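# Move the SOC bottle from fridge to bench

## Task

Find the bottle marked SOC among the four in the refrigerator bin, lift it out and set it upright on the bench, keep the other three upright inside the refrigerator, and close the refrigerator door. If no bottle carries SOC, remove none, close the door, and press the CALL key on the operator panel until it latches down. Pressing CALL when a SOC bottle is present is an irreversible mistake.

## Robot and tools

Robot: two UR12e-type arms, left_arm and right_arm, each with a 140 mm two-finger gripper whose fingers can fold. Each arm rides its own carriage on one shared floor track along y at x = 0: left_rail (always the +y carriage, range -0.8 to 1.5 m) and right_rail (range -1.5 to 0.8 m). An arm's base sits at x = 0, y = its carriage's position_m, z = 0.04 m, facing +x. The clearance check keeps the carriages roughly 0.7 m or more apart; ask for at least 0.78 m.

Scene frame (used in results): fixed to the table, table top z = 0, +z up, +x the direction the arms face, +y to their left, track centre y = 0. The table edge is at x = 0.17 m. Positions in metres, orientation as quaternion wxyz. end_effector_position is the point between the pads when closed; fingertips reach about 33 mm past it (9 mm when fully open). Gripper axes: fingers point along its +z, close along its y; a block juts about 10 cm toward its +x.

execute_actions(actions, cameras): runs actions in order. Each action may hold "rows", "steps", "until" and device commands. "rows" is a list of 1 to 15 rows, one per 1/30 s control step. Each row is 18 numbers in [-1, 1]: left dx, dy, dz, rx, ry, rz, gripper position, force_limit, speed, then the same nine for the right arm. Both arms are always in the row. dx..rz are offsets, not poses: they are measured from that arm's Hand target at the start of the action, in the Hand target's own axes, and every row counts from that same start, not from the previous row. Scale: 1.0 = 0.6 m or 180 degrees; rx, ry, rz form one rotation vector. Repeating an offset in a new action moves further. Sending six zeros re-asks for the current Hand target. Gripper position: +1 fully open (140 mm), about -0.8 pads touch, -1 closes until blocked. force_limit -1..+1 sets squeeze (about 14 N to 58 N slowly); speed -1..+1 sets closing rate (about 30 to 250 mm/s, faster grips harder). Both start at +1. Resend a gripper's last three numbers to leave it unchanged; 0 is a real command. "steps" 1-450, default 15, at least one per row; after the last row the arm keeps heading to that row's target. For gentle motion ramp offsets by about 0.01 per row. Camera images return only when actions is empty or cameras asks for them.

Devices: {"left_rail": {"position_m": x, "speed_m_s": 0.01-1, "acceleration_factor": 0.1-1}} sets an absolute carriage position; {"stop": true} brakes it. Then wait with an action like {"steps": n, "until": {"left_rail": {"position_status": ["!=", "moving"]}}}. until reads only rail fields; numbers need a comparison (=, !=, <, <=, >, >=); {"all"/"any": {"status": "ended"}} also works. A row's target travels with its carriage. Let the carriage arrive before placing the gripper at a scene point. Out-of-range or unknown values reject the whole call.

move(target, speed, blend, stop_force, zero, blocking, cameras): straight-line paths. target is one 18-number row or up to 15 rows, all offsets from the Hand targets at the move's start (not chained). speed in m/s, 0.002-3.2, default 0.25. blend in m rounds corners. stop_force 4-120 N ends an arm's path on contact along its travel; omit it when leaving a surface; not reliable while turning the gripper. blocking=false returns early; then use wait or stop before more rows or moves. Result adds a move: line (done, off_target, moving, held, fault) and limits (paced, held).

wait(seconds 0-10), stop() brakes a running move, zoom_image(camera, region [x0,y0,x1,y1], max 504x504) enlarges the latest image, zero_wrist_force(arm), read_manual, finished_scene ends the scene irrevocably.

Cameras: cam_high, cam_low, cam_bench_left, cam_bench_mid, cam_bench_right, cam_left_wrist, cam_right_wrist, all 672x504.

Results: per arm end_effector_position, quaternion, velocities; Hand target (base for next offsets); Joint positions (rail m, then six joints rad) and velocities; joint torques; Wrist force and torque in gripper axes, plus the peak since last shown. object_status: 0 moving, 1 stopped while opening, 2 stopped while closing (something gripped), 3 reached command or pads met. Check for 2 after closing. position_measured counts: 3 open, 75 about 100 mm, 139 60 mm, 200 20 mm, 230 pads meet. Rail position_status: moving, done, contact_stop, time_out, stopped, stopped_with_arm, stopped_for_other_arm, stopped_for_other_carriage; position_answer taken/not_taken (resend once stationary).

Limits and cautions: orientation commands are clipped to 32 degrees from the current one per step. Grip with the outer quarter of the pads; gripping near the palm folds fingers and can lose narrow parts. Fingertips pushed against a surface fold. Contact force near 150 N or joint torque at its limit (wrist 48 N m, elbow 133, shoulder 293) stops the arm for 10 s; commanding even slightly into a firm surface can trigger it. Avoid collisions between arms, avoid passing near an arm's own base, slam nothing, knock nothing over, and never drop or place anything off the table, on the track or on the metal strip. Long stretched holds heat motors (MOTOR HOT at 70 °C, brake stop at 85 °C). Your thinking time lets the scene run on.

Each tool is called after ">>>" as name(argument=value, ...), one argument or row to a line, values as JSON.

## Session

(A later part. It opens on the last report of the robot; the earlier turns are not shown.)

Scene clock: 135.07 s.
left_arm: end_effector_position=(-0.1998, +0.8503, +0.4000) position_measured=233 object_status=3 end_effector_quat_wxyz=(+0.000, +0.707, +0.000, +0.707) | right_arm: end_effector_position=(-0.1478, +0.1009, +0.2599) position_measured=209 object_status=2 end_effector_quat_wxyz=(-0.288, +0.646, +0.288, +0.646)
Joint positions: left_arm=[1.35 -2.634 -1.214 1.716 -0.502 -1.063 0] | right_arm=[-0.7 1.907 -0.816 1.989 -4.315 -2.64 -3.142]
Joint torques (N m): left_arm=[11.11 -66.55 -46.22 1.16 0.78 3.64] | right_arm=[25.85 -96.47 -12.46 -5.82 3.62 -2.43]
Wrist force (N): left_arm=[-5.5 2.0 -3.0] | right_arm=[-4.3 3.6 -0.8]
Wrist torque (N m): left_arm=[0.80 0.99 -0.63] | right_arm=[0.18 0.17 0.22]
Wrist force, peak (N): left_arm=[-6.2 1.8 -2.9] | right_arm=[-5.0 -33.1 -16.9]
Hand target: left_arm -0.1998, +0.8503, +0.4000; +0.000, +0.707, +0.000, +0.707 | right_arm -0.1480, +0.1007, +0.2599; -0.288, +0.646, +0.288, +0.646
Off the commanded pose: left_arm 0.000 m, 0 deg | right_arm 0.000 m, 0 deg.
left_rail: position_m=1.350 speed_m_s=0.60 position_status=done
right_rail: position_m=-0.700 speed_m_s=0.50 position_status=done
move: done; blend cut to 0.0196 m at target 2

>>> move(
  target=[
    [0,0,0,0,0,0,-1,-1,0, 0,0.0740,-0.1078,0.0278,0,0,-1,-0.3,-1],
    [0,0,0,0,0,0,-1,-1,0, 0,0.1655,-0.2017,0.0556,0,0,-1,-0.3,-1],
  ],
  speed=0.12,
  blend=[0.02, 0],
)

Scene clock: 137.30 s.
left_arm: end_effector_position=(-0.1998, +0.8503, +0.4000) position_measured=233 object_status=3 end_effector_quat_wxyz=(+0.000, +0.707, +0.000, +0.707) | right_arm: end_effector_position=(-0.1551, -0.0555, +0.2599) position_measured=209 object_status=2 end_effector_quat_wxyz=(-0.343, +0.618, +0.343, +0.618) end_effector_velocity=(+0.000, -0.002, +0.001) end_effector_angular_velocity=(+0.004, +0.002, +0.002)
Joint positions: left_arm=[1.35 -2.634 -1.214 1.716 -0.502 -1.063 0] | right_arm=[-0.7 1.963 -0.913 2.339 -4.568 -2.521 -3.142]
Joint velocities: left_arm=[within noise] | right_arm=[0 0.001 0 0.003 -0.006 0.002 0]
Joint torques (N m): left_arm=[10.93 -67.35 -46.99 1.17 0.91 3.07] | right_arm=[41.26 -79.42 -2.81 -4.86 9.44 -2.32]
Wrist force (N): left_arm=[-5.3 2.2 -2.5] | right_arm=[-2.9 20.5 13.2]
Wrist torque (N m): left_arm=[0.84 0.98 -0.62] | right_arm=[-0.46 0.23 0.17]
Wrist force, peak (N): left_arm=[-6.2 2.1 -2.8] | right_arm=[-6.7 -27.1 -19.7]
Hand target: left_arm -0.1998, +0.8503, +0.4000; +0.000, +0.707, +0.000, +0.707 | right_arm -0.1551, -0.0557, +0.2599; -0.343, +0.618, +0.343, +0.618
Off the commanded pose: left_arm 0.000 m, 0 deg | right_arm 0.000 m, 0 deg.
left_rail: position_m=1.350 speed_m_s=0.60 position_status=done
right_rail: position_m=-0.700 speed_m_s=0.50 position_status=done
move: done

>>> move(
  target=[0,0,0,0,0,0,-1,-1,0, 0,0.0455,-0.0471,0.0139,0,0,-1,-0.3,-1],
  speed=0.1,
  cameras=["cam_right_wrist", "cam_bench_mid", "cam_bench_left", "cam_left_wrist"],
)

Scene clock: 138.93 s.
left_arm: end_effector_position=(-0.1998, +0.8503, +0.4000) position_measured=233 object_status=3 end_effector_quat_wxyz=(+0.000, +0.707, +0.000, +0.707) | right_arm: end_effector_position=(-0.1500, -0.0804, +0.2600) position_measured=209 object_status=2 end_effector_quat_wxyz=(-0.352, +0.614, +0.352, +0.613)
Joint positions: left_arm=[1.35 -2.634 -1.214 1.716 -0.502 -1.063 0] | right_arm=[-0.7 1.961 -0.923 2.399 -4.617 -2.491 -3.141]
Joint torques (N m): left_arm=[9.63 -66.62 -47.63 1.29 0.92 3.22] | right_arm=[14.37 -48.42 -15.02 -0.31 -6.1 -0.18]
Wrist force (N): left_arm=[-5.6 1.6 -2.9] | right_arm=[-7.4 -8.7 -11.6]
Wrist torque (N m): left_arm=[0.70 1.04 -0.63] | right_arm=[0.39 0.28 0.13]
Wrist force, peak (N): left_arm=[-6.2 1.9 -2.6] | right_arm=[-3.1 21.3 13.5]
Hand target: left_arm -0.1998, +0.8503, +0.4000; +0.000, +0.707, +0.000, +0.707 | right_arm -0.1502, -0.0803, +0.2600; -0.352, +0.614, +0.352, +0.613 (not the last commanded pose)
Off the commanded pose: left_arm 0.000 m, 0 deg | right_arm 0.014 m, 1 deg.
left_rail: position_m=1.350 speed_m_s=0.60 position_status=done
right_rail: position_m=-0.700 speed_m_s=0.50 position_status=done
move: held (right_arm; a check stopped the path); limits=held
pose unreachable (right arm): on one or more control steps of this call, first in action 0 (counted from 0), this arm could not follow its commanded pose, so it was not sent that pose on those steps. It may still have moved: this result reports where it is.
cause: moving toward the commanded pose would bring two parts of the arm too close to each other (its gripper and another part of the arm, with joints 5 (wrist 1) to 7 (wrist 3) between them, 2 mm apart when it was first held).
camera_calibration:
cam_left_wrist: T_world_to_cam=[[-0.0980322, -0.991416, -0.0865138, 0.852703], [-0.343599, 0.115305, -0.932011, 0.199735], [0.933986, -0.061641, -0.351953, 0.556268], [0, 0, 0, 1]] pos_world=[-0.367326, 0.856642, 0.455706]
cam_right_wrist: T_world_to_cam=[[0.79861, -0.598525, -0.0631671, 0.0817478], [-0.261754, -0.2509, -0.931952, 0.176593], [0.541948, 0.7608, -0.357038, 0.426738], [0, 0, 0, 1]] pos_world=[-0.250331, -0.231427, 0.322101]
Images, in order (width x height): cam_bench_left 672x504, cam_bench_mid 672x504, cam_left_wrist 672x504, cam_right_wrist 672x504.

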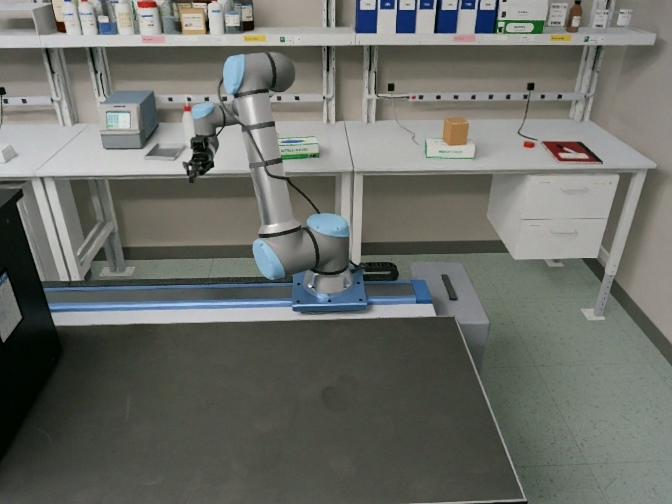

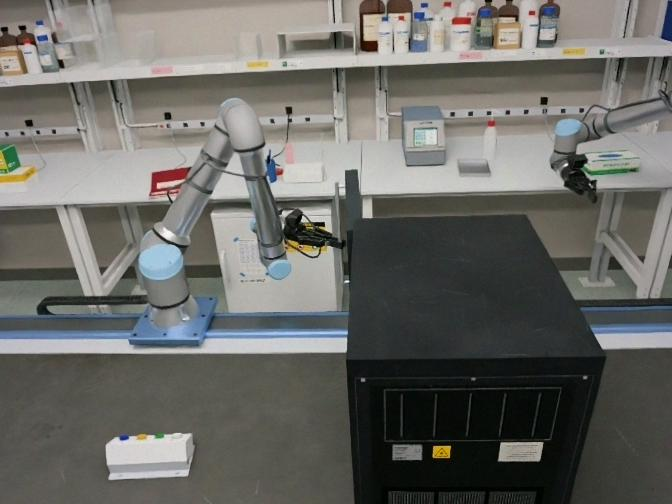

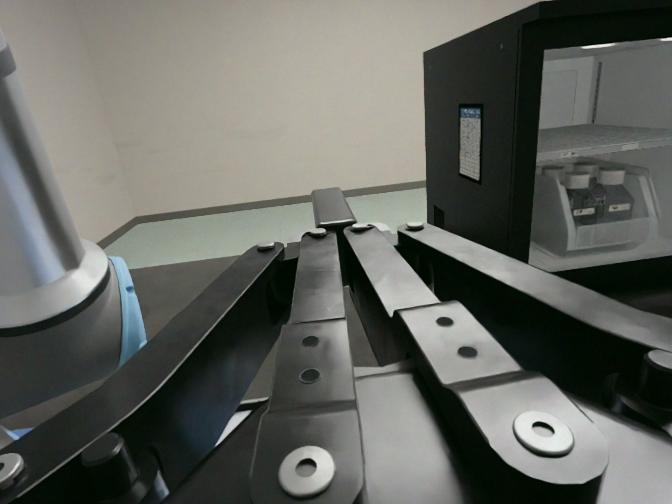

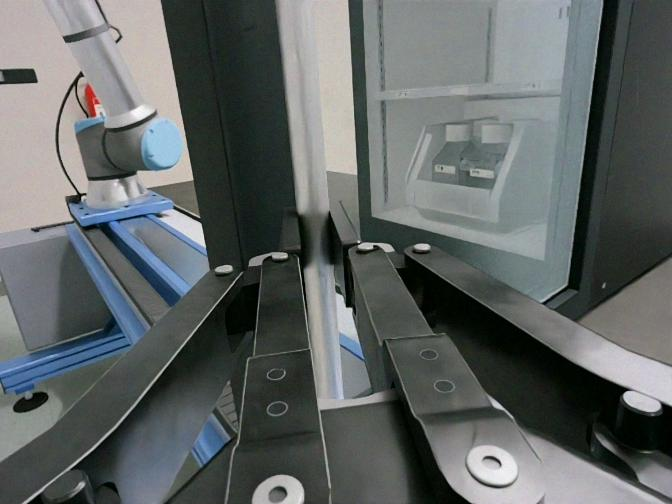

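>>> execute_actions(
  actions=[
    {"left_rail":{"position_m":0.8,"speed_m_s":0.5,"acceleration_factor":0.6},"rows":[[0,0,0,0,0,0,0.2,-1,0,0,0,0,0,0,0,-1,-0.3,-1]],"steps":200,"until":{"left_rail":{"position_status":["!=","moving"]}}},
  ],
  cameras=["cam_left_wrist"],
)

Scene clock: 141.93 s.
left_arm: end_effector_position=(-0.1998, +0.3003, +0.4000) position_measured=104 object_status=3 end_effector_quat_wxyz=(+0.000, +0.707, +0.000, +0.707) | right_arm: end_effector_position=(-0.1502, -0.0803, +0.2600) position_measured=209 object_status=2 end_effector_quat_wxyz=(-0.352, +0.614, +0.352, +0.613)
Joint positions: left_arm=[0.8 -2.634 -1.214 1.716 -0.502 -1.063 0] | right_arm=[-0.7 1.961 -0.923 2.399 -4.617 -2.491 -3.141]
Joint torques (N m): left_arm=[3 -67.72 -39.85 1.39 1.13 3.06] | right_arm=[17.04 -50.66 -14.12 0.63 -2.78 -1.32]
Wrist force (N): left_arm=[-6.0 2.2 -2.3] | right_arm=[-4.6 -4.4 -7.5]
Wrist torque (N m): left_arm=[0.83 1.16 -0.62] | right_arm=[0.22 0.35 0.13]
Wrist force, peak (N): left_arm=[-5.8 3.6 -2.9] | right_arm=[-7.2 -7.9 -11.1]
Hand target: left_arm -0.1998, +0.3003, +0.4000; +0.000, +0.707, +0.000, +0.707 | right_arm -0.1502, -0.0803, +0.2600; -0.352, +0.614, +0.352, +0.613
Off the commanded pose: left_arm 0.000 m, 0 deg | right_arm 0.000 m, 0 deg.
left_rail: position_m=0.800 speed_m_s=0.50 position_status=done
right_rail: position_m=-0.700 speed_m_s=0.50 position_status=done
camera_calibration:
cam_left_wrist: T_world_to_cam=[[-0.0980322, -0.991416, -0.0865138, 0.307425], [-0.343599, 0.115305, -0.932011, 0.263152], [0.933986, -0.061641, -0.351953, 0.522366], [0, 0, 0, 1]] pos_world=[-0.367326, 0.306642, 0.455706]
Images, in order (width x height): cam_left_wrist 672x504.

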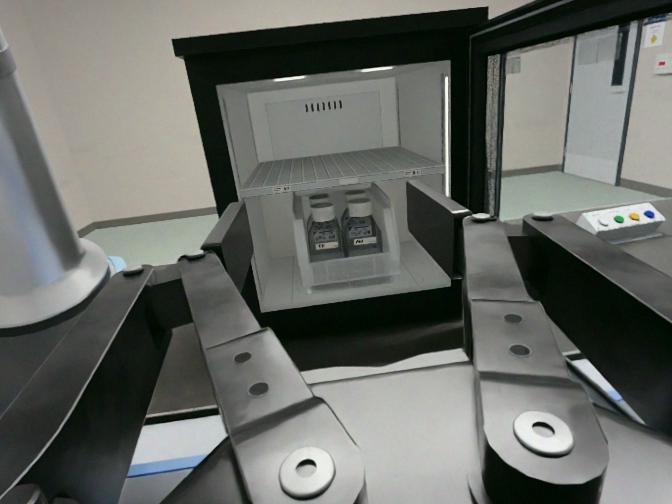

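>>> move(
  target=[-0.1667,0.1083,0.5,0,0,0,0.2,-1,0, 0,0,0,0,0,0,-1,-0.3,-1],
  speed=0.3,
  cameras=["cam_left_wrist"],
)

>>> zoom_image(
  camera="cam_left_wrist",
  region=[200, 60, 480, 330],
)

Scene clock: 146.83 s.
left_arm: end_effector_position=(+0.1000, +0.2353, +0.3001) position_measured=104 object_status=3 end_effector_quat_wxyz=(+0.000, +0.707, +0.000, +0.707) | right_arm: end_effector_position=(-0.1502, -0.0803, +0.2600) position_measured=209 object_status=2 end_effector_quat_wxyz=(-0.352, +0.614, +0.352, +0.613)
Joint positions: left_arm=[0.8 -2.261 -1.289 2.039 -0.75 -0.69 0] | right_arm=[-0.7 1.961 -0.923 2.399 -4.617 -2.491 -3.141]
Joint torques (N m): left_arm=[11.94 -53.55 -25.32 -0.67 1.31 3.99] | right_arm=[17.28 -51.62 -14.52 0.61 -0.4 0.45]
Wrist force (N): left_arm=[-5.5 1.9 -3.3] | right_arm=[-5.1 -4.0 -7.9]
Wrist torque (N m): left_arm=[0.77 1.01 -0.61] | right_arm=[0.29 0.32 0.13]
Wrist force, peak (N): left_arm=[-5.8 2.8 -3.7] | right_arm=[-5.5 -4.4 -8.1]
Hand target: left_arm +0.1002, +0.2352, +0.3000; +0.000, +0.707, +0.000, +0.707 | right_arm -0.1502, -0.0803, +0.2600; -0.352, +0.614, +0.352, +0.613
Off the commanded pose: left_arm 0.000 m, 0 deg | right_arm 0.000 m, 0 deg.
left_rail: position_m=0.800 speed_m_s=0.50 position_status=done
right_rail: position_m=-0.700 speed_m_s=0.50 position_status=done
move: done
camera_calibration:
cam_left_wrist: T_world_to_cam=[[-0.0980322, -0.991416, -0.0865138, 0.263712], [-0.343599, 0.115305, -0.932011, 0.280423], [0.933986, -0.061641, -0.351953, 0.203248], [0, 0, 0, 1]] pos_world=[-0.0676259, 0.241642, 0.355706]
Images, in order (width x height): cam_left_wrist 672x504.

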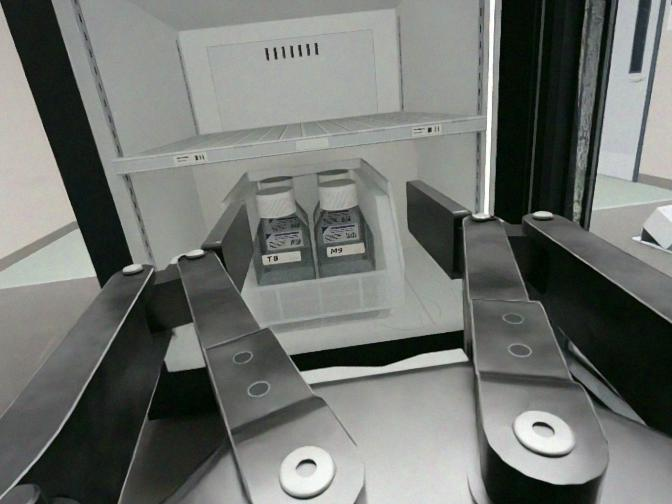

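Scaled by 1.800 from the camera's 672x504 image, which has a finer 960x720 frame.

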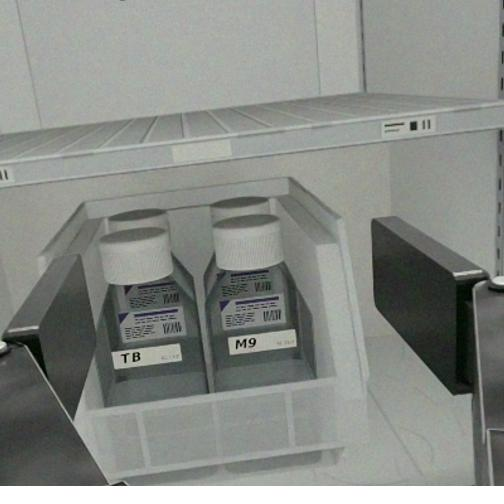

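>>> move(
  target=[-0.0833,-0.0733,0.3167,0,0,0,-0.05,-1,0, 0,0,0,0,0,0,-1,-0.3,-1],
  speed=0.2,
  cameras=["cam_left_wrist"],
)

>>> zoom_image(
  camera="cam_left_wrist",
  region=[180, 100, 480, 330],
)

Scene clock: 155.83 s.
left_arm: end_effector_position=(+0.2900, +0.2791, +0.2500) position_measured=135 object_status=3 end_effector_quat_wxyz=(+0.000, +0.707, +0.000, +0.707) | right_arm: end_effector_position=(-0.1502, -0.0803, +0.2600) position_measured=209 object_status=2 end_effector_quat_wxyz=(-0.352, +0.614, +0.352, +0.613)
Joint positions: left_arm=[0.8 -2.007 -1.343 2.243 -0.9 -0.436 0] | right_arm=[-0.7 1.961 -0.923 2.399 -4.617 -2.491 -3.141]
Joint torques (N m): left_arm=[8.75 -39.1 -19.17 -1.52 1.49 3.9] | right_arm=[18 -53.26 -11.85 0.25 -0.13 2.39]
Wrist force (N): left_arm=[-5.0 1.6 -2.4] | right_arm=[-5.5 -4.2 -8.2]
Wrist torque (N m): left_arm=[0.62 0.86 -0.63] | right_arm=[0.26 0.41 0.13]
Wrist force, peak (N): left_arm=[-5.2 2.2 -5.3] | right_arm=[-5.7 -4.2 -8.1]
Hand target: left_arm +0.2902, +0.2791, +0.2500; +0.000, +0.707, +0.000, +0.707 | right_arm -0.1502, -0.0803, +0.2600; -0.352, +0.614, +0.352, +0.613
Off the commanded pose: left_arm 0.000 m, 0 deg | right_arm 0.000 m, 0 deg.
left_rail: position_m=0.800 speed_m_s=0.50 position_status=done
right_rail: position_m=-0.700 speed_m_s=0.50 position_status=done
move: done
camera_calibration:
cam_left_wrist: T_world_to_cam=[[-0.0980322, -0.991416, -0.0865138, 0.321545], [-0.343599, 0.115305, -0.932011, 0.294078], [0.933986, -0.061641, -0.351953, 0.0108059], [0, 0, 0, 1]] pos_world=[0.122474, 0.285542, 0.305706]
Images, in order (width x height): cam_left_wrist 672x504.

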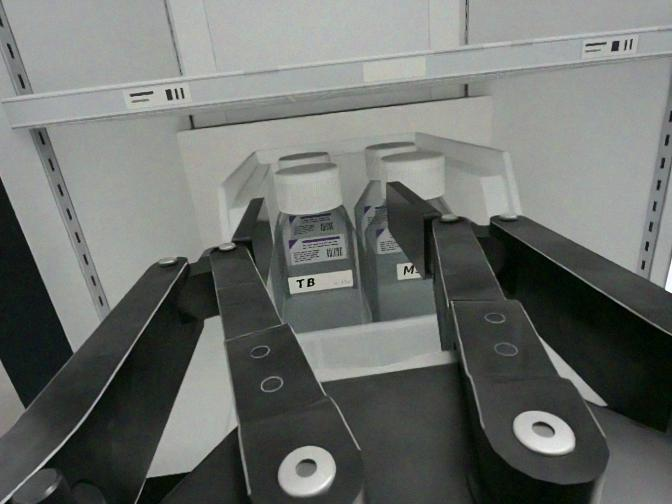

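Scaled by 1.680 from the camera's 672x504 image, which has a finer 960x720 frame.

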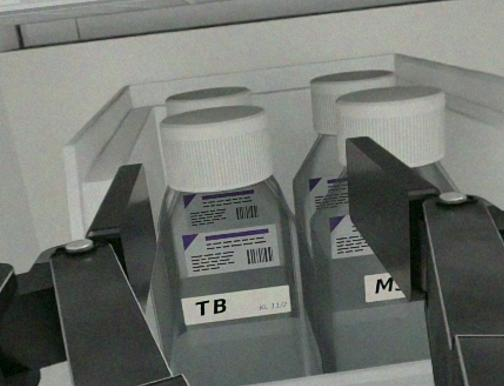

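>>> move(
  target=[0,-0.01,0.1133,0,0,0,-0.05,-1,0, 0,0,0,0,0,0,-1,-0.3,-1],
  speed=0.15,
  cameras=["cam_left_wrist"],
)

>>> zoom_image(
  camera="cam_left_wrist",
  region=[180, 100, 480, 330],
)

Scene clock: 158.57 s.
left_arm: end_effector_position=(+0.3580, +0.2852, +0.2500) position_measured=135 object_status=3 end_effector_quat_wxyz=(+0.000, +0.707, +0.000, +0.707) | right_arm: end_effector_position=(-0.1502, -0.0803, +0.2600) position_measured=209 object_status=2 end_effector_quat_wxyz=(-0.352, +0.614, +0.352, +0.613)
Joint positions: left_arm=[0.8 -1.882 -1.355 2.259 -0.905 -0.311 0] | right_arm=[-0.7 1.961 -0.923 2.399 -4.617 -2.491 -3.141]
Joint torques (N m): left_arm=[10.83 -41.56 -35.91 -1.54 1.69 4.03] | right_arm=[18.39 -55.84 -13.49 0.59 -0.12 2.08]
Wrist force (N): left_arm=[-5.0 1.9 -3.2] | right_arm=[-5.0 -3.7 -7.7]
Wrist torque (N m): left_arm=[0.70 0.92 -0.60] | right_arm=[0.37 0.33 0.13]
Wrist force, peak (N): left_arm=[-5.3 2.0 -4.3] | right_arm=[-5.3 -4.2 -8.3]
Hand target: left_arm +0.3582, +0.2851, +0.2500; +0.000, +0.707, +0.000, +0.707 | right_arm -0.1502, -0.0803, +0.2600; -0.352, +0.614, +0.352, +0.613
Off the commanded pose: left_arm 0.000 m, 0 deg | right_arm 0.000 m, 0 deg.
left_rail: position_m=0.800 speed_m_s=0.50 position_status=done
right_rail: position_m=-0.700 speed_m_s=0.50 position_status=done
move: done
camera_calibration:
cam_left_wrist: T_world_to_cam=[[-0.0980322, -0.991416, -0.0865138, 0.334151], [-0.343599, 0.115305, -0.932011, 0.316658], [0.933986, -0.061641, -0.351953, -0.0523705], [0, 0, 0, 1]] pos_world=[0.190474, 0.291542, 0.305606]
Images, in order (width x height): cam_left_wrist 672x504.

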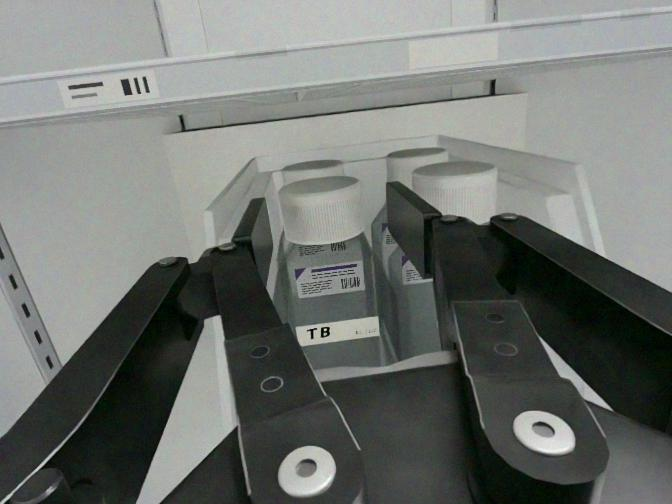

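Scaled by 1.680 from the camera's 672x504 image, which has a finer 960x720 frame.

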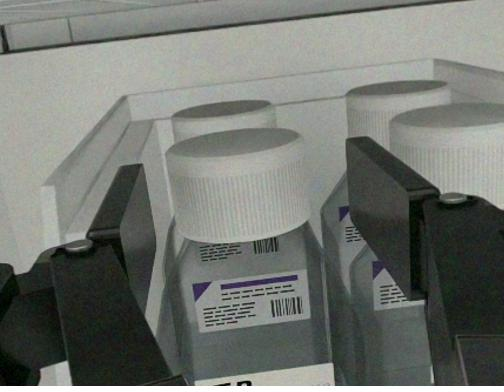

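>>> move(
  target=[0,0,0.0833,0,0,0,-0.05,-1,0, 0,0,0,0,0,0,-1,-0.3,-1],
  speed=0.08,
  stop_force=12,
  cameras=["cam_left_wrist"],
)

>>> zoom_image(
  camera="cam_left_wrist",
  region=[180, 100, 480, 330],
)

Scene clock: 161.97 s.
left_arm: end_effector_position=(+0.4082, +0.2851, +0.2500) position_measured=135 object_status=3 end_effector_quat_wxyz=(+0.000, +0.707, +0.000, +0.707) | right_arm: end_effector_position=(-0.1502, -0.0803, +0.2600) position_measured=209 object_status=2 end_effector_quat_wxyz=(-0.352, +0.614, +0.352, +0.613)
Joint positions: left_arm=[0.8 -1.782 -1.349 2.251 -0.903 -0.211 0] | right_arm=[-0.7 1.961 -0.923 2.399 -4.617 -2.491 -3.141]
Joint torques (N m): left_arm=[11.65 -42.64 -36.72 3.74 1.6 -3.86] | right_arm=[16.35 -56.88 -13.1 0.78 -0.44 2.44]
Wrist force (N): left_arm=[-4.7 1.6 -3.0] | right_arm=[-4.9 -4.4 -7.9]
Wrist torque (N m): left_arm=[0.65 0.81 -0.59] | right_arm=[0.20 0.23 0.13]
Wrist force, peak (N): left_arm=[-4.6 1.7 -4.3] | right_arm=[-5.6 -4.9 -8.0]
Hand target: left_arm +0.4082, +0.2851, +0.2500; +0.000, +0.707, +0.000, +0.707 | right_arm -0.1502, -0.0803, +0.2600; -0.352, +0.614, +0.352, +0.613
Off the commanded pose: left_arm 0.000 m, 0 deg | right_arm 0.000 m, 0 deg.
left_rail: position_m=0.800 speed_m_s=0.50 position_status=done
right_rail: position_m=-0.700 speed_m_s=0.50 position_status=done
move: done
camera_calibration:
cam_left_wrist: T_world_to_cam=[[-0.0980672, -0.991404, -0.0866058, 0.339096], [-0.34359, 0.115404, -0.932002, 0.333839], [0.933985, -0.0616419, -0.351954, -0.0991624], [0, 0, 0, 1]] pos_world=[0.240574, 0.291542, 0.305605]
Images, in order (width x height): cam_left_wrist 672x504.

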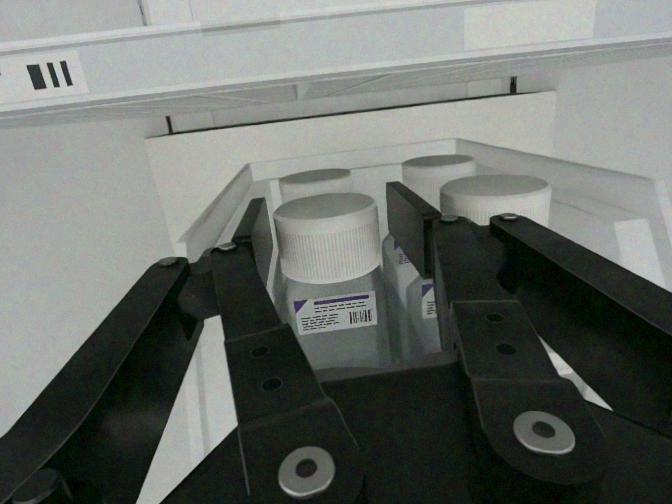

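Scaled by 1.680 from the camera's 672x504 image, which has a finer 960x720 frame.

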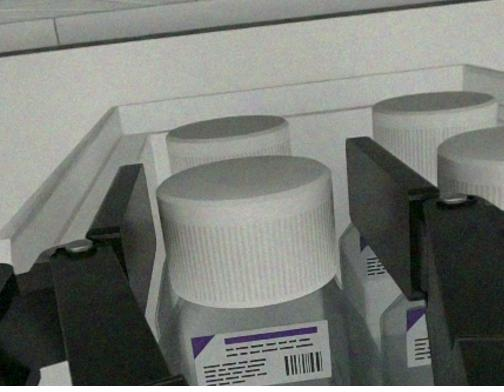

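>>> move(
  target=[
    [-0.0133,0,0,0,0,0,-0.05,-1,0, 0,0,0,0,0,0,-1,-0.3,-1],
    [-0.0133,0,0,0,0,0,-1,0,-1, 0,0,0,0,0,0,-1,-0.3,-1],
  ],
  speed=0.05,
  cameras=["cam_left_wrist"],
)

>>> zoom_image(
  camera="cam_left_wrist",
  region=[180, 100, 480, 330],
)

Scene clock: 165.43 s.
left_arm: end_effector_position=(+0.4082, +0.2852, +0.2420) position_measured=184 object_status=0 end_effector_quat_wxyz=(+0.000, +0.707, +0.000, +0.707) | right_arm: end_effector_position=(-0.1502, -0.0803, +0.2600) position_measured=209 object_status=2 end_effector_quat_wxyz=(-0.352, +0.614, +0.352, +0.613)
Joint positions: left_arm=[0.8 -1.782 -1.336 2.255 -0.92 -0.211 0] | right_arm=[-0.7 1.961 -0.923 2.399 -4.617 -2.491 -3.141]
Joint torques (N m): left_arm=[1.21 -48.11 -27.53 -2.09 1.23 2.76] | right_arm=[14.39 -58.63 -13.16 -1.33 -0.48 2.25]
Wrist force (N): left_arm=[46.3 -6.1 9.2] | right_arm=[-11.8 -5.9 -9.4]
Wrist torque (N m): left_arm=[0.75 1.07 -0.35] | right_arm=[0.34 0.31 0.13]
Wrist force, peak (N): left_arm=[47.3 -6.5 8.8] | right_arm=[-11.9 -5.7 -9.6]
Hand target: left_arm +0.4082, +0.2851, +0.2420; +0.000, +0.707, +0.000, +0.707 | right_arm -0.1502, -0.0803, +0.2600; -0.352, +0.614, +0.352, +0.613
Off the commanded pose: left_arm 0.000 m, 0 deg | right_arm 0.000 m, 0 deg.
left_rail: position_m=0.800 speed_m_s=0.50 position_status=done
right_rail: position_m=-0.700 speed_m_s=0.50 position_status=done
move: done
camera_calibration:
cam_left_wrist: T_world_to_cam=[[-0.0979748, -0.99141, -0.0866415, 0.338393], [-0.343601, 0.115405, -0.931998, 0.326383], [0.933991, -0.0615423, -0.351956, -0.102008], [0, 0, 0, 1]] pos_world=[0.240574, 0.291542, 0.297605]
Images, in order (width x height): cam_left_wrist 672x504.

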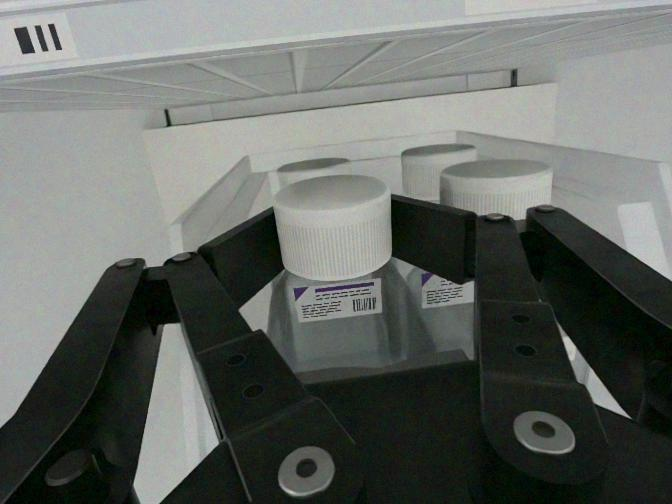

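Scaled by 1.680 from the camera's 672x504 image, which has a finer 960x720 frame.

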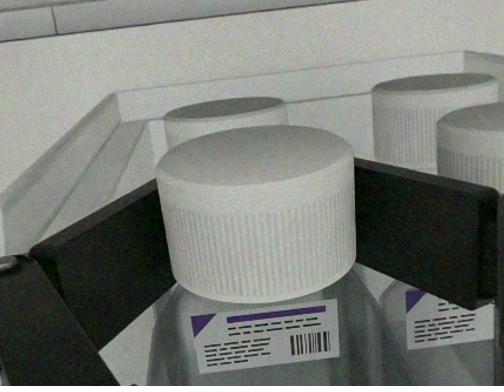

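>>> execute_actions(
  actions=[
    {"rows":[[0,0,0,0,0,0,-0.05,-0.5,-0.5,0,0,0,0,0,0,-1,-0.3,-1]],"steps":30},
  ],
  cameras=["cam_left_wrist"],
)

>>> zoom_image(
  camera="cam_left_wrist",
  region=[180, 100, 480, 330],
)

Scene clock: 166.93 s.
left_arm: end_effector_position=(+0.4082, +0.2851, +0.2420) position_measured=135 object_status=3 end_effector_quat_wxyz=(+0.000, +0.707, +0.000, +0.707) | right_arm: end_effector_position=(-0.1502, -0.0803, +0.2600) position_measured=209 object_status=2 end_effector_quat_wxyz=(-0.352, +0.614, +0.352, +0.613)
Joint positions: left_arm=[0.8 -1.782 -1.336 2.255 -0.92 -0.211 0] | right_arm=[-0.7 1.961 -0.923 2.399 -4.617 -2.491 -3.141]
Joint torques (N m): left_arm=[-13.55 -44.52 -28.77 4.05 -1.48 0.64] | right_arm=[8.11 -58.26 -12.66 -5.88 -0.19 2.26]
Wrist force (N): left_arm=[-1.7 4.7 -5.0] | right_arm=[-4.9 -4.9 -8.0]
Wrist torque (N m): left_arm=[0.94 0.52 -0.51] | right_arm=[0.15 0.34 0.13]
Wrist force, peak (N): left_arm=[47.5 -6.0 8.9] | right_arm=[-11.8 -6.2 -9.6]
Hand target: left_arm +0.4082, +0.2851, +0.2420; +0.000, +0.707, +0.000, +0.707 | right_arm -0.1502, -0.0803, +0.2600; -0.352, +0.614, +0.352, +0.613
Off the commanded pose: left_arm 0.000 m, 0 deg | right_arm 0.000 m, 0 deg.
left_rail: position_m=0.800 speed_m_s=0.50 position_status=done
right_rail: position_m=-0.700 speed_m_s=0.50 position_status=done
camera_calibration:
cam_left_wrist: T_world_to_cam=[[-0.0980322, -0.991416, -0.0865138, 0.338271], [-0.343599, 0.115305, -0.932011, 0.326428], [0.933986, -0.061641, -0.351953, -0.101985], [0, 0, 0, 1]] pos_world=[0.240574, 0.291442, 0.297606]
Images, in order (width x height): cam_left_wrist 672x504.

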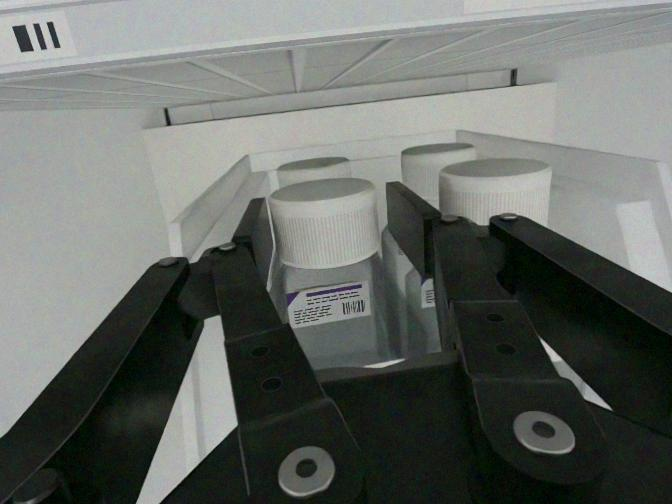

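Scaled by 1.680 from the camera's 672x504 image, which has a finer 960x720 frame.

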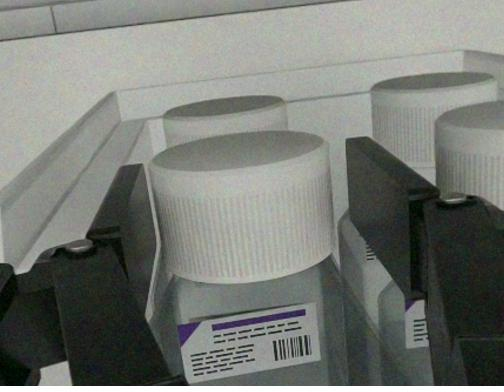

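>>> move(
  target=[
    [0,-0.004,-0.0167,0,0,0,-0.05,-1,-0.5, 0,0,0,0,0,0,-1,-0.3,-1],
    [0,-0.004,-0.0167,0,0,0,-1,0,-1, 0,0,0,0,0,0,-1,-0.3,-1],
  ],
  speed=0.05,
  cameras=["cam_left_wrist"],
)

>>> zoom_image(
  camera="cam_left_wrist",
  region=[180, 100, 480, 330],
)

Scene clock: 169.27 s.
left_arm: end_effector_position=(+0.3982, +0.2875, +0.2420) position_measured=161 object_status=0 end_effector_quat_wxyz=(+0.000, +0.707, +0.000, +0.707) | right_arm: end_effector_position=(-0.1502, -0.0803, +0.2600) position_measured=209 object_status=2 end_effector_quat_wxyz=(-0.352, +0.614, +0.352, +0.613)
Joint positions: left_arm=[0.8 -1.803 -1.341 2.262 -0.922 -0.232 0] | right_arm=[-0.7 1.961 -0.923 2.399 -4.617 -2.491 -3.141]
Joint torques (N m): left_arm=[-13.6 -66.81 -21.58 -1.48 -0.6 3.56] | right_arm=[5.06 -60.79 -12.57 -6.4 -0.98 1.99]
Wrist force (N): left_arm=[-2.2 1.3 -3.3] | right_arm=[-4.7 -4.9 -7.8]
Wrist torque (N m): left_arm=[0.73 0.61 -0.57] | right_arm=[0.18 0.31 0.14]
Wrist force, peak (N): left_arm=[-2.6 4.8 -5.4] | right_arm=[-5.5 -4.9 -8.6]
Hand target: left_arm +0.3982, +0.2875, +0.2420; +0.000, +0.707, +0.000, +0.707 | right_arm -0.1502, -0.0803, +0.2600; -0.352, +0.614, +0.352, +0.613
Off the commanded pose: left_arm 0.000 m, 0 deg | right_arm 0.000 m, 0 deg.
left_rail: position_m=0.800 speed_m_s=0.50 position_status=done
right_rail: position_m=-0.700 speed_m_s=0.50 position_status=done
move: done
camera_calibration:
cam_left_wrist: T_world_to_cam=[[-0.0980322, -0.991416, -0.0865138, 0.339769], [-0.343599, 0.115305, -0.932011, 0.322704], [0.933986, -0.061641, -0.351953, -0.092491], [0, 0, 0, 1]] pos_world=[0.230574, 0.293942, 0.297606]
Images, in order (width x height): cam_left_wrist 672x504.

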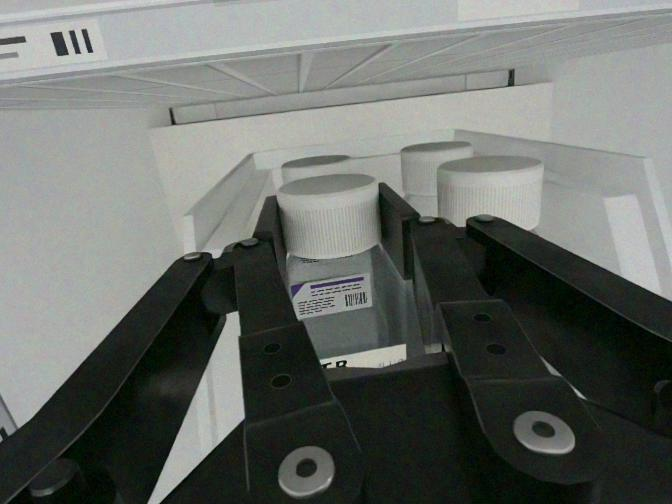

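Scaled by 1.680 from the camera's 672x504 image, which has a finer 960x720 frame.

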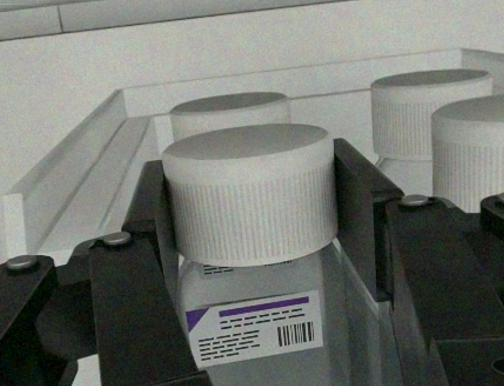

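>>> wait(
  seconds=0.8,
  cameras=["cam_left_wrist"],
)

Scene clock: 170.23 s.
left_arm: end_effector_position=(+0.3982, +0.2875, +0.2420) position_measured=161 object_status=2 end_effector_quat_wxyz=(+0.000, +0.707, +0.000, +0.707) | right_arm: end_effector_position=(-0.1502, -0.0803, +0.2600) position_measured=209 object_status=2 end_effector_quat_wxyz=(-0.352, +0.614, +0.352, +0.613)
Joint positions: left_arm=[0.8 -1.803 -1.341 2.262 -0.922 -0.232 0] | right_arm=[-0.7 1.961 -0.923 2.399 -4.617 -2.491 -3.141]
Joint torques (N m): left_arm=[-13.1 -64.87 -24.25 -1.67 0.81 3.61] | right_arm=[0.44 -60.18 -12.53 -6.14 -0.89 2.16]
Wrist force (N): left_arm=[-2.7 1.1 -3.2] | right_arm=[-4.9 -5.1 -7.8]
Wrist torque (N m): left_arm=[0.71 0.71 -0.56] | right_arm=[0.14 0.36 0.13]
Wrist force, peak (N): left_arm=[-3.7 1.3 -3.4] | right_arm=[-5.4 -4.6 -8.5]
Hand target: left_arm +0.3982, +0.2875, +0.2420; +0.000, +0.707, +0.000, +0.707 | right_arm -0.1502, -0.0803, +0.2600; -0.352, +0.614, +0.352, +0.613
Tool commands: left_gripper/position=-1.0 left_gripper/force_limit=+0.0 left_gripper/speed=-1.0 right_gripper/position=-1.0 right_gripper/force_limit=-0.3 right_gripper/speed=-1.0
Off the commanded pose: left_arm 0.000 m, 0 deg | right_arm 0.000 m, 0 deg.
left_rail: position_m=0.800 speed_m_s=0.50 position_status=done
right_rail: position_m=-0.700 speed_m_s=0.50 position_status=done
wait: 0.80 s; at rest from the start
camera_calibration:
cam_left_wrist: T_world_to_cam=[[-0.0980322, -0.991416, -0.0865138, 0.33967], [-0.343599, 0.115305, -0.932011, 0.322715], [0.933986, -0.061641, -0.351953, -0.0924971], [0, 0, 0, 1]] pos_world=[0.230574, 0.293842, 0.297606]
Images, in order (width x height): cam_left_wrist 672x504.

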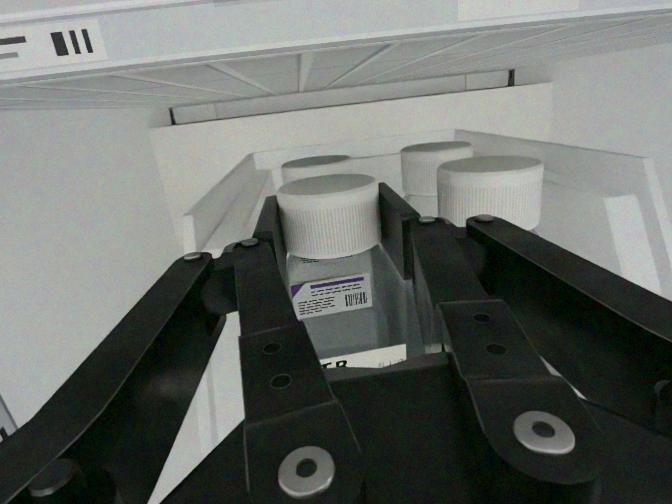

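>>> move(
  target=[0.025,0,0,0,0,0,-1,0,-1, 0,0,0,0,0,0,-1,-0.3,-1],
  speed=0.06,
  cameras=["cam_left_wrist"],
)

>>> zoom_image(
  camera="cam_left_wrist",
  region=[130, 60, 600, 420],
)

Scene clock: 171.40 s.
left_arm: end_effector_position=(+0.3982, +0.2875, +0.2568) position_measured=161 object_status=2 end_effector_quat_wxyz=(+0.000, +0.707, +0.000, +0.707) | right_arm: end_effector_position=(-0.1502, -0.0803, +0.2600) position_measured=209 object_status=2 end_effector_quat_wxyz=(-0.352, +0.614, +0.352, +0.613)
Joint positions: left_arm=[0.8 -1.803 -1.365 2.254 -0.89 -0.232 0] | right_arm=[-0.7 1.961 -0.923 2.399 -4.617 -2.491 -3.141]
Joint torques (N m): left_arm=[-7.7 -64.08 -39.29 3.07 0.43 -3.71] | right_arm=[-3.64 -59.53 -13.59 -6.18 -0.18 2.32]
Wrist force (N): left_arm=[-7.4 2.3 -2.3] | right_arm=[-4.8 -4.7 -7.6]
Wrist torque (N m): left_arm=[0.82 0.57 -0.43] | right_arm=[0.29 0.28 0.13]
Wrist force, peak (N): left_arm=[-8.7 1.8 -2.9] | right_arm=[-4.9 -5.0 -8.6]
Hand target: left_arm +0.3982, +0.2875, +0.2570; +0.000, +0.707, +0.000, +0.707 | right_arm -0.1502, -0.0803, +0.2600; -0.352, +0.614, +0.352, +0.613
Off the commanded pose: left_arm 0.000 m, 0 deg | right_arm 0.000 m, 0 deg.
left_rail: position_m=0.800 speed_m_s=0.50 position_status=done
right_rail: position_m=-0.700 speed_m_s=0.50 position_status=done
move: done
camera_calibration:
cam_left_wrist: T_world_to_cam=[[-0.0980639, -0.991405, -0.0865972, 0.34099], [-0.343591, 0.115394, -0.932003, 0.336571], [0.933985, -0.0616419, -0.351954, -0.0872524], [0, 0, 0, 1]] pos_world=[0.230574, 0.293842, 0.312505]
Images, in order (width x height): cam_left_wrist 672x504.

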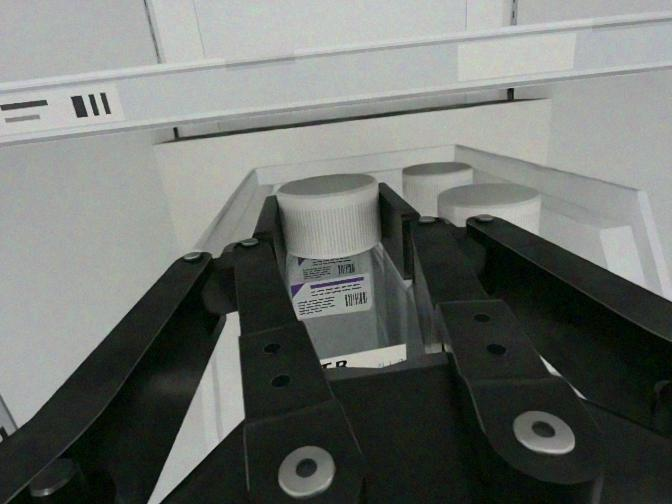

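Scaled by 1.072 from the camera's 672x504 image, which has a finer 960x720 frame.

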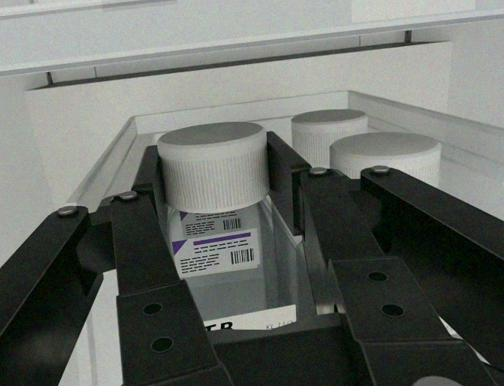

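>>> move(
  target=[0,0,-0.0833,0,0,0,-1,0,-1, 0,0,0,0,0,0,-1,-0.3,-1],
  speed=0.06,
  cameras=["cam_left_wrist"],
)

Scene clock: 173.30 s.
left_arm: end_effector_position=(+0.3484, +0.2875, +0.2570) position_measured=161 object_status=2 end_effector_quat_wxyz=(+0.000, +0.707, +0.000, +0.707) | right_arm: end_effector_position=(-0.1502, -0.0803, +0.2600) position_measured=209 object_status=2 end_effector_quat_wxyz=(-0.352, +0.614, +0.352, +0.613)
Joint positions: left_arm=[0.8 -1.902 -1.37 2.26 -0.891 -0.331 0] | right_arm=[-0.7 1.961 -0.923 2.399 -4.617 -2.491 -3.141]
Joint torques (N m): left_arm=[-17.45 -64.05 -21.27 -2.03 -0.46 -3.28] | right_arm=[-9.24 -60.9 -12.68 -5.56 -0.45 1.88]
Wrist force (N): left_arm=[-3.0 2.5 -0.9] | right_arm=[-5.4 -5.2 -8.9]
Wrist torque (N m): left_arm=[0.69 0.90 -0.33] | right_arm=[0.24 0.40 0.14]
Wrist force, peak (N): left_arm=[-7.8 2.0 -2.7] | right_arm=[-5.7 -5.4 -8.7]
Hand target: left_arm +0.3482, +0.2875, +0.2570; +0.000, +0.707, +0.000, +0.707 | right_arm -0.1502, -0.0803, +0.2600; -0.352, +0.614, +0.352, +0.613
Off the commanded pose: left_arm 0.000 m, 0 deg | right_arm 0.000 m, 0 deg.
left_rail: position_m=0.800 speed_m_s=0.50 position_status=done
right_rail: position_m=-0.700 speed_m_s=0.50 position_status=done
move: done
camera_calibration:
cam_left_wrist: T_world_to_cam=[[-0.0980322, -0.991416, -0.0865138, 0.336185], [-0.343599, 0.115305, -0.932011, 0.319572], [0.933986, -0.061641, -0.351953, -0.0406992], [0, 0, 0, 1]] pos_world=[0.180774, 0.293942, 0.312606]
Images, in order (width x height): cam_left_wrist 672x504.

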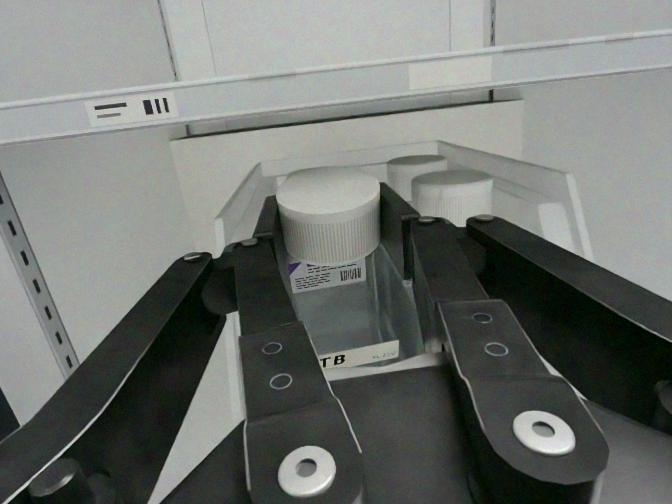

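>>> move(
  target=[0,0,-0.0333,0,0,0,-1,0,-1, 0,0,0,0,0,0,-1,-0.3,-1],
  speed=0.05,
  cameras=["cam_left_wrist"],
)

>>> zoom_image(
  camera="cam_left_wrist",
  region=[130, 60, 600, 420],
)

Scene clock: 177.07 s.
left_arm: end_effector_position=(+0.3284, +0.2875, +0.2570) position_measured=161 object_status=2 end_effector_quat_wxyz=(+0.000, +0.707, +0.000, +0.707) | right_arm: end_effector_position=(-0.1502, -0.0803, +0.2600) position_measured=209 object_status=2 end_effector_quat_wxyz=(-0.352, +0.614, +0.352, +0.613)
Joint positions: left_arm=[0.8 -1.941 -1.37 2.26 -0.891 -0.37 0] | right_arm=[-0.7 1.961 -0.923 2.399 -4.617 -2.491 -3.141]
Joint torques (N m): left_arm=[-15.02 -38.82 -38.64 2.57 -0.99 -2.86] | right_arm=[-18.55 -61.33 -12.76 -4.63 -0.35 1.86]
Wrist force (N): left_arm=[-1.9 1.8 2.5] | right_arm=[-4.5 -5.2 -9.2]
Wrist torque (N m): left_arm=[0.63 1.06 -0.22] | right_arm=[0.34 0.29 0.14]
Wrist force, peak (N): left_arm=[-7.4 1.6 -1.1] | right_arm=[-5.6 -5.6 -9.2]
Hand target: left_arm +0.3282, +0.2875, +0.2570; +0.000, +0.707, +0.000, +0.707 | right_arm -0.1502, -0.0803, +0.2600; -0.352, +0.614, +0.352, +0.613
Off the commanded pose: left_arm 0.000 m, 0 deg | right_arm 0.000 m, 0 deg.
left_rail: position_m=0.800 speed_m_s=0.50 position_status=done
right_rail: position_m=-0.700 speed_m_s=0.50 position_status=done
move: done
camera_calibration:
cam_left_wrist: T_world_to_cam=[[-0.0980369, -0.991416, -0.0865017, 0.33424], [-0.343632, 0.115298, -0.932, 0.312832], [0.933973, -0.0616456, -0.351986, -0.0220638], [0, 0, 0, 1]] pos_world=[0.160874, 0.293942, 0.312706]
Images, in order (width x height): cam_left_wrist 672x504.

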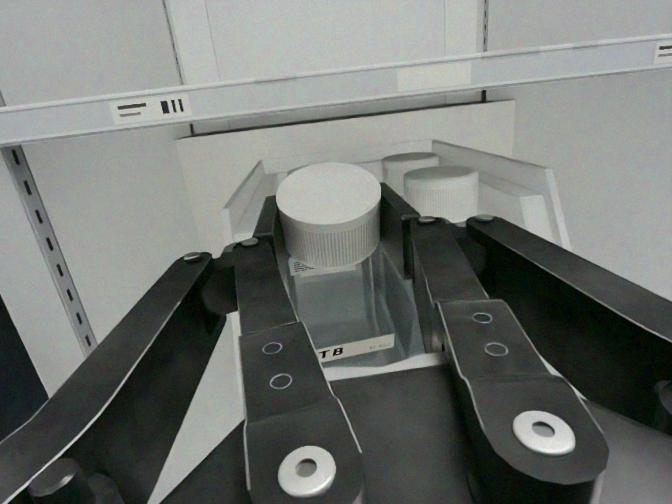

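Scaled by 1.072 from the camera's 672x504 image, which has a finer 960x720 frame.

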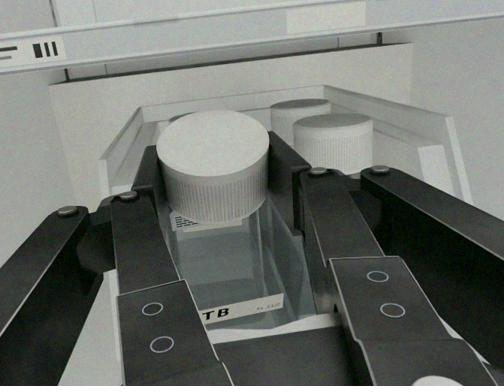

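>>> move(
  target=[
    [0,0,0.1,0,0,0,-1,0,-1, 0,0,0,0,0,0,-1,-0.3,-1],
    [-0.0217,0,0.1167,0,0,0,-1,0,-1, 0,0,0,0,0,0,-1,-0.3,-1],
  ],
  speed=0.06,
  cameras=["cam_left_wrist"],
)

>>> zoom_image(
  camera="cam_left_wrist",
  region=[130, 60, 600, 420],
)

Scene clock: 184.10 s.
left_arm: end_effector_position=(+0.3981, +0.2875, +0.2441) position_measured=161 object_status=2 end_effector_quat_wxyz=(+0.000, +0.707, +0.000, +0.707) | right_arm: end_effector_position=(-0.1502, -0.0803, +0.2600) position_measured=209 object_status=2 end_effector_quat_wxyz=(-0.352, +0.614, +0.352, +0.613)
Joint positions: left_arm=[0.8 -1.804 -1.344 2.261 -0.917 -0.233 0] | right_arm=[-0.7 1.961 -0.923 2.399 -4.617 -2.491 -3.141]
Joint torques (N m): left_arm=[17.61 -38.64 -21.67 -1.36 1.5 4.44] | right_arm=[-21.31 -61.95 -12.74 -3.14 -0.36 1.51]
Wrist force (N): left_arm=[-7.5 2.4 -4.2] | right_arm=[-4.8 -4.4 -8.0]
Wrist torque (N m): left_arm=[0.78 0.40 -0.38] | right_arm=[0.29 0.33 0.14]
Wrist force, peak (N): left_arm=[-8.2 2.1 -4.3] | right_arm=[-6.5 -5.7 -9.5]
Hand target: left_arm +0.3982, +0.2875, +0.2440; +0.000, +0.707, +0.000, +0.707 | right_arm -0.1502, -0.0803, +0.2600; -0.352, +0.614, +0.352, +0.613
Off the commanded pose: left_arm 0.000 m, 0 deg | right_arm 0.000 m, 0 deg.
left_rail: position_m=0.800 speed_m_s=0.50 position_status=done
right_rail: position_m=-0.700 speed_m_s=0.50 position_status=done
move: done
camera_calibration:
cam_left_wrist: T_world_to_cam=[[-0.0979972, -0.991427, -0.0864219, 0.339918], [-0.343607, 0.115207, -0.93202, 0.324753], [0.933986, -0.0616401, -0.351952, -0.091624], [0, 0, 0, 1]] pos_world=[0.230474, 0.293942, 0.299806]
Images, in order (width x height): cam_left_wrist 672x504.

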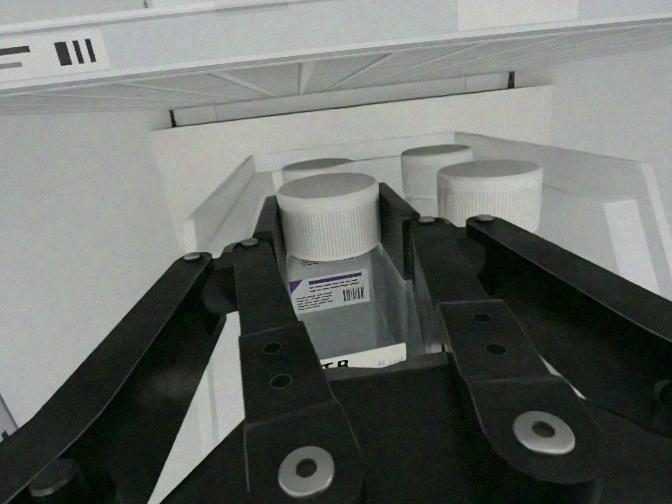

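Scaled by 1.072 from the camera's 672x504 image, which has a finer 960x720 frame.

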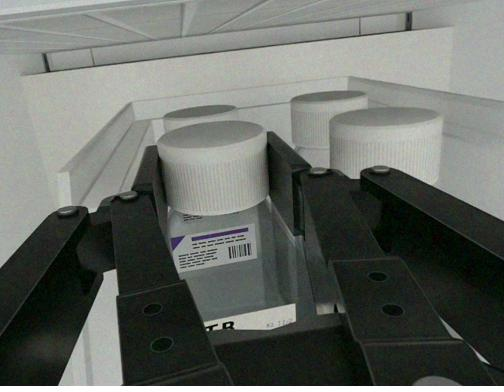

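>>> move(
  target=[0.075,0,0,0,0,0,-1,0,-1, 0,0,0,0,0,0,-1,-0.3,-1],
  speed=0.05,
  stop_force=8,
  cameras=["cam_left_wrist"],
)

>>> zoom_image(
  camera="cam_left_wrist",
  region=[130, 60, 600, 420],
)

Scene clock: 186.83 s.
left_arm: end_effector_position=(+0.3982, +0.2875, +0.2890) position_measured=161 object_status=2 end_effector_quat_wxyz=(+0.000, +0.707, +0.000, +0.707) | right_arm: end_effector_position=(-0.1502, -0.0803, +0.2600) position_measured=209 object_status=2 end_effector_quat_wxyz=(-0.352, +0.614, +0.352, +0.613)
Joint positions: left_arm=[0.8 -1.803 -1.416 2.234 -0.819 -0.232 0] | right_arm=[-0.7 1.961 -0.923 2.399 -4.617 -2.491 -3.141]
Joint torques (N m): left_arm=[-13.57 -66.81 -41.17 4.35 -0.81 -3.6] | right_arm=[-21.19 -67.41 -13.22 -2.97 -0.78 1.65]
Wrist force (N): left_arm=[-7.9 2.6 -3.4] | right_arm=[-4.9 -4.8 -8.4]
Wrist torque (N m): left_arm=[0.91 0.49 -0.27] | right_arm=[0.21 0.43 0.13]
Wrist force, peak (N): left_arm=[-9.5 1.8 -3.8] | right_arm=[-5.6 -4.8 -8.3]
Hand target: left_arm +0.3982, +0.2875, +0.2890; +0.000, +0.707, +0.000, +0.707 | right_arm -0.1502, -0.0803, +0.2600; -0.352, +0.614, +0.352, +0.613
Off the commanded pose: left_arm 0.000 m, 0 deg | right_arm 0.000 m, 0 deg.
left_rail: position_m=0.800 speed_m_s=0.50 position_status=done
right_rail: position_m=-0.700 speed_m_s=0.50 position_status=done
move: done
camera_calibration:
cam_left_wrist: T_world_to_cam=[[-0.0980322, -0.991416, -0.0865138, 0.343845], [-0.343599, 0.115305, -0.932011, 0.366542], [0.933986, -0.061641, -0.351953, -0.0760426], [0, 0, 0, 1]] pos_world=[0.230674, 0.293942, 0.344606]
Images, in order (width x height): cam_left_wrist 672x504.

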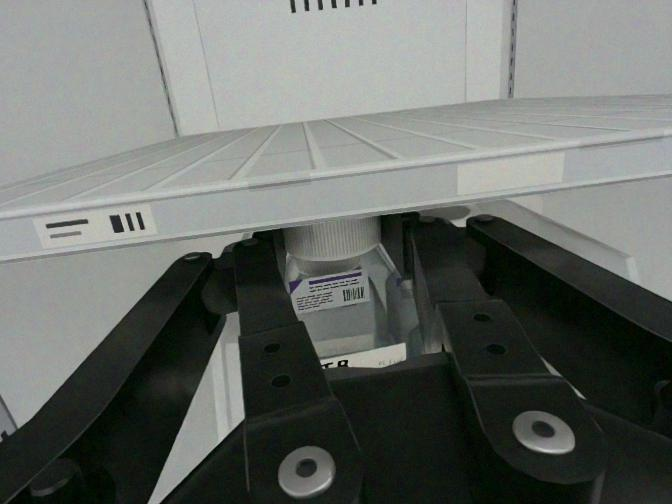

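Scaled by 1.072 from the camera's 672x504 image, which has a finer 960x720 frame.

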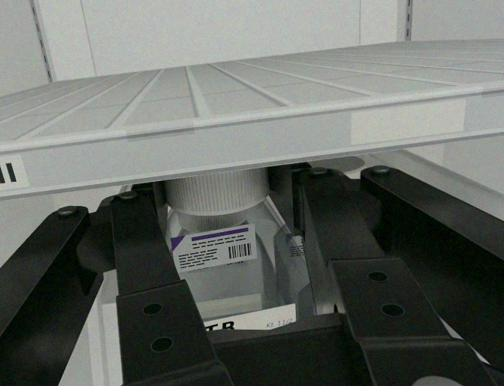

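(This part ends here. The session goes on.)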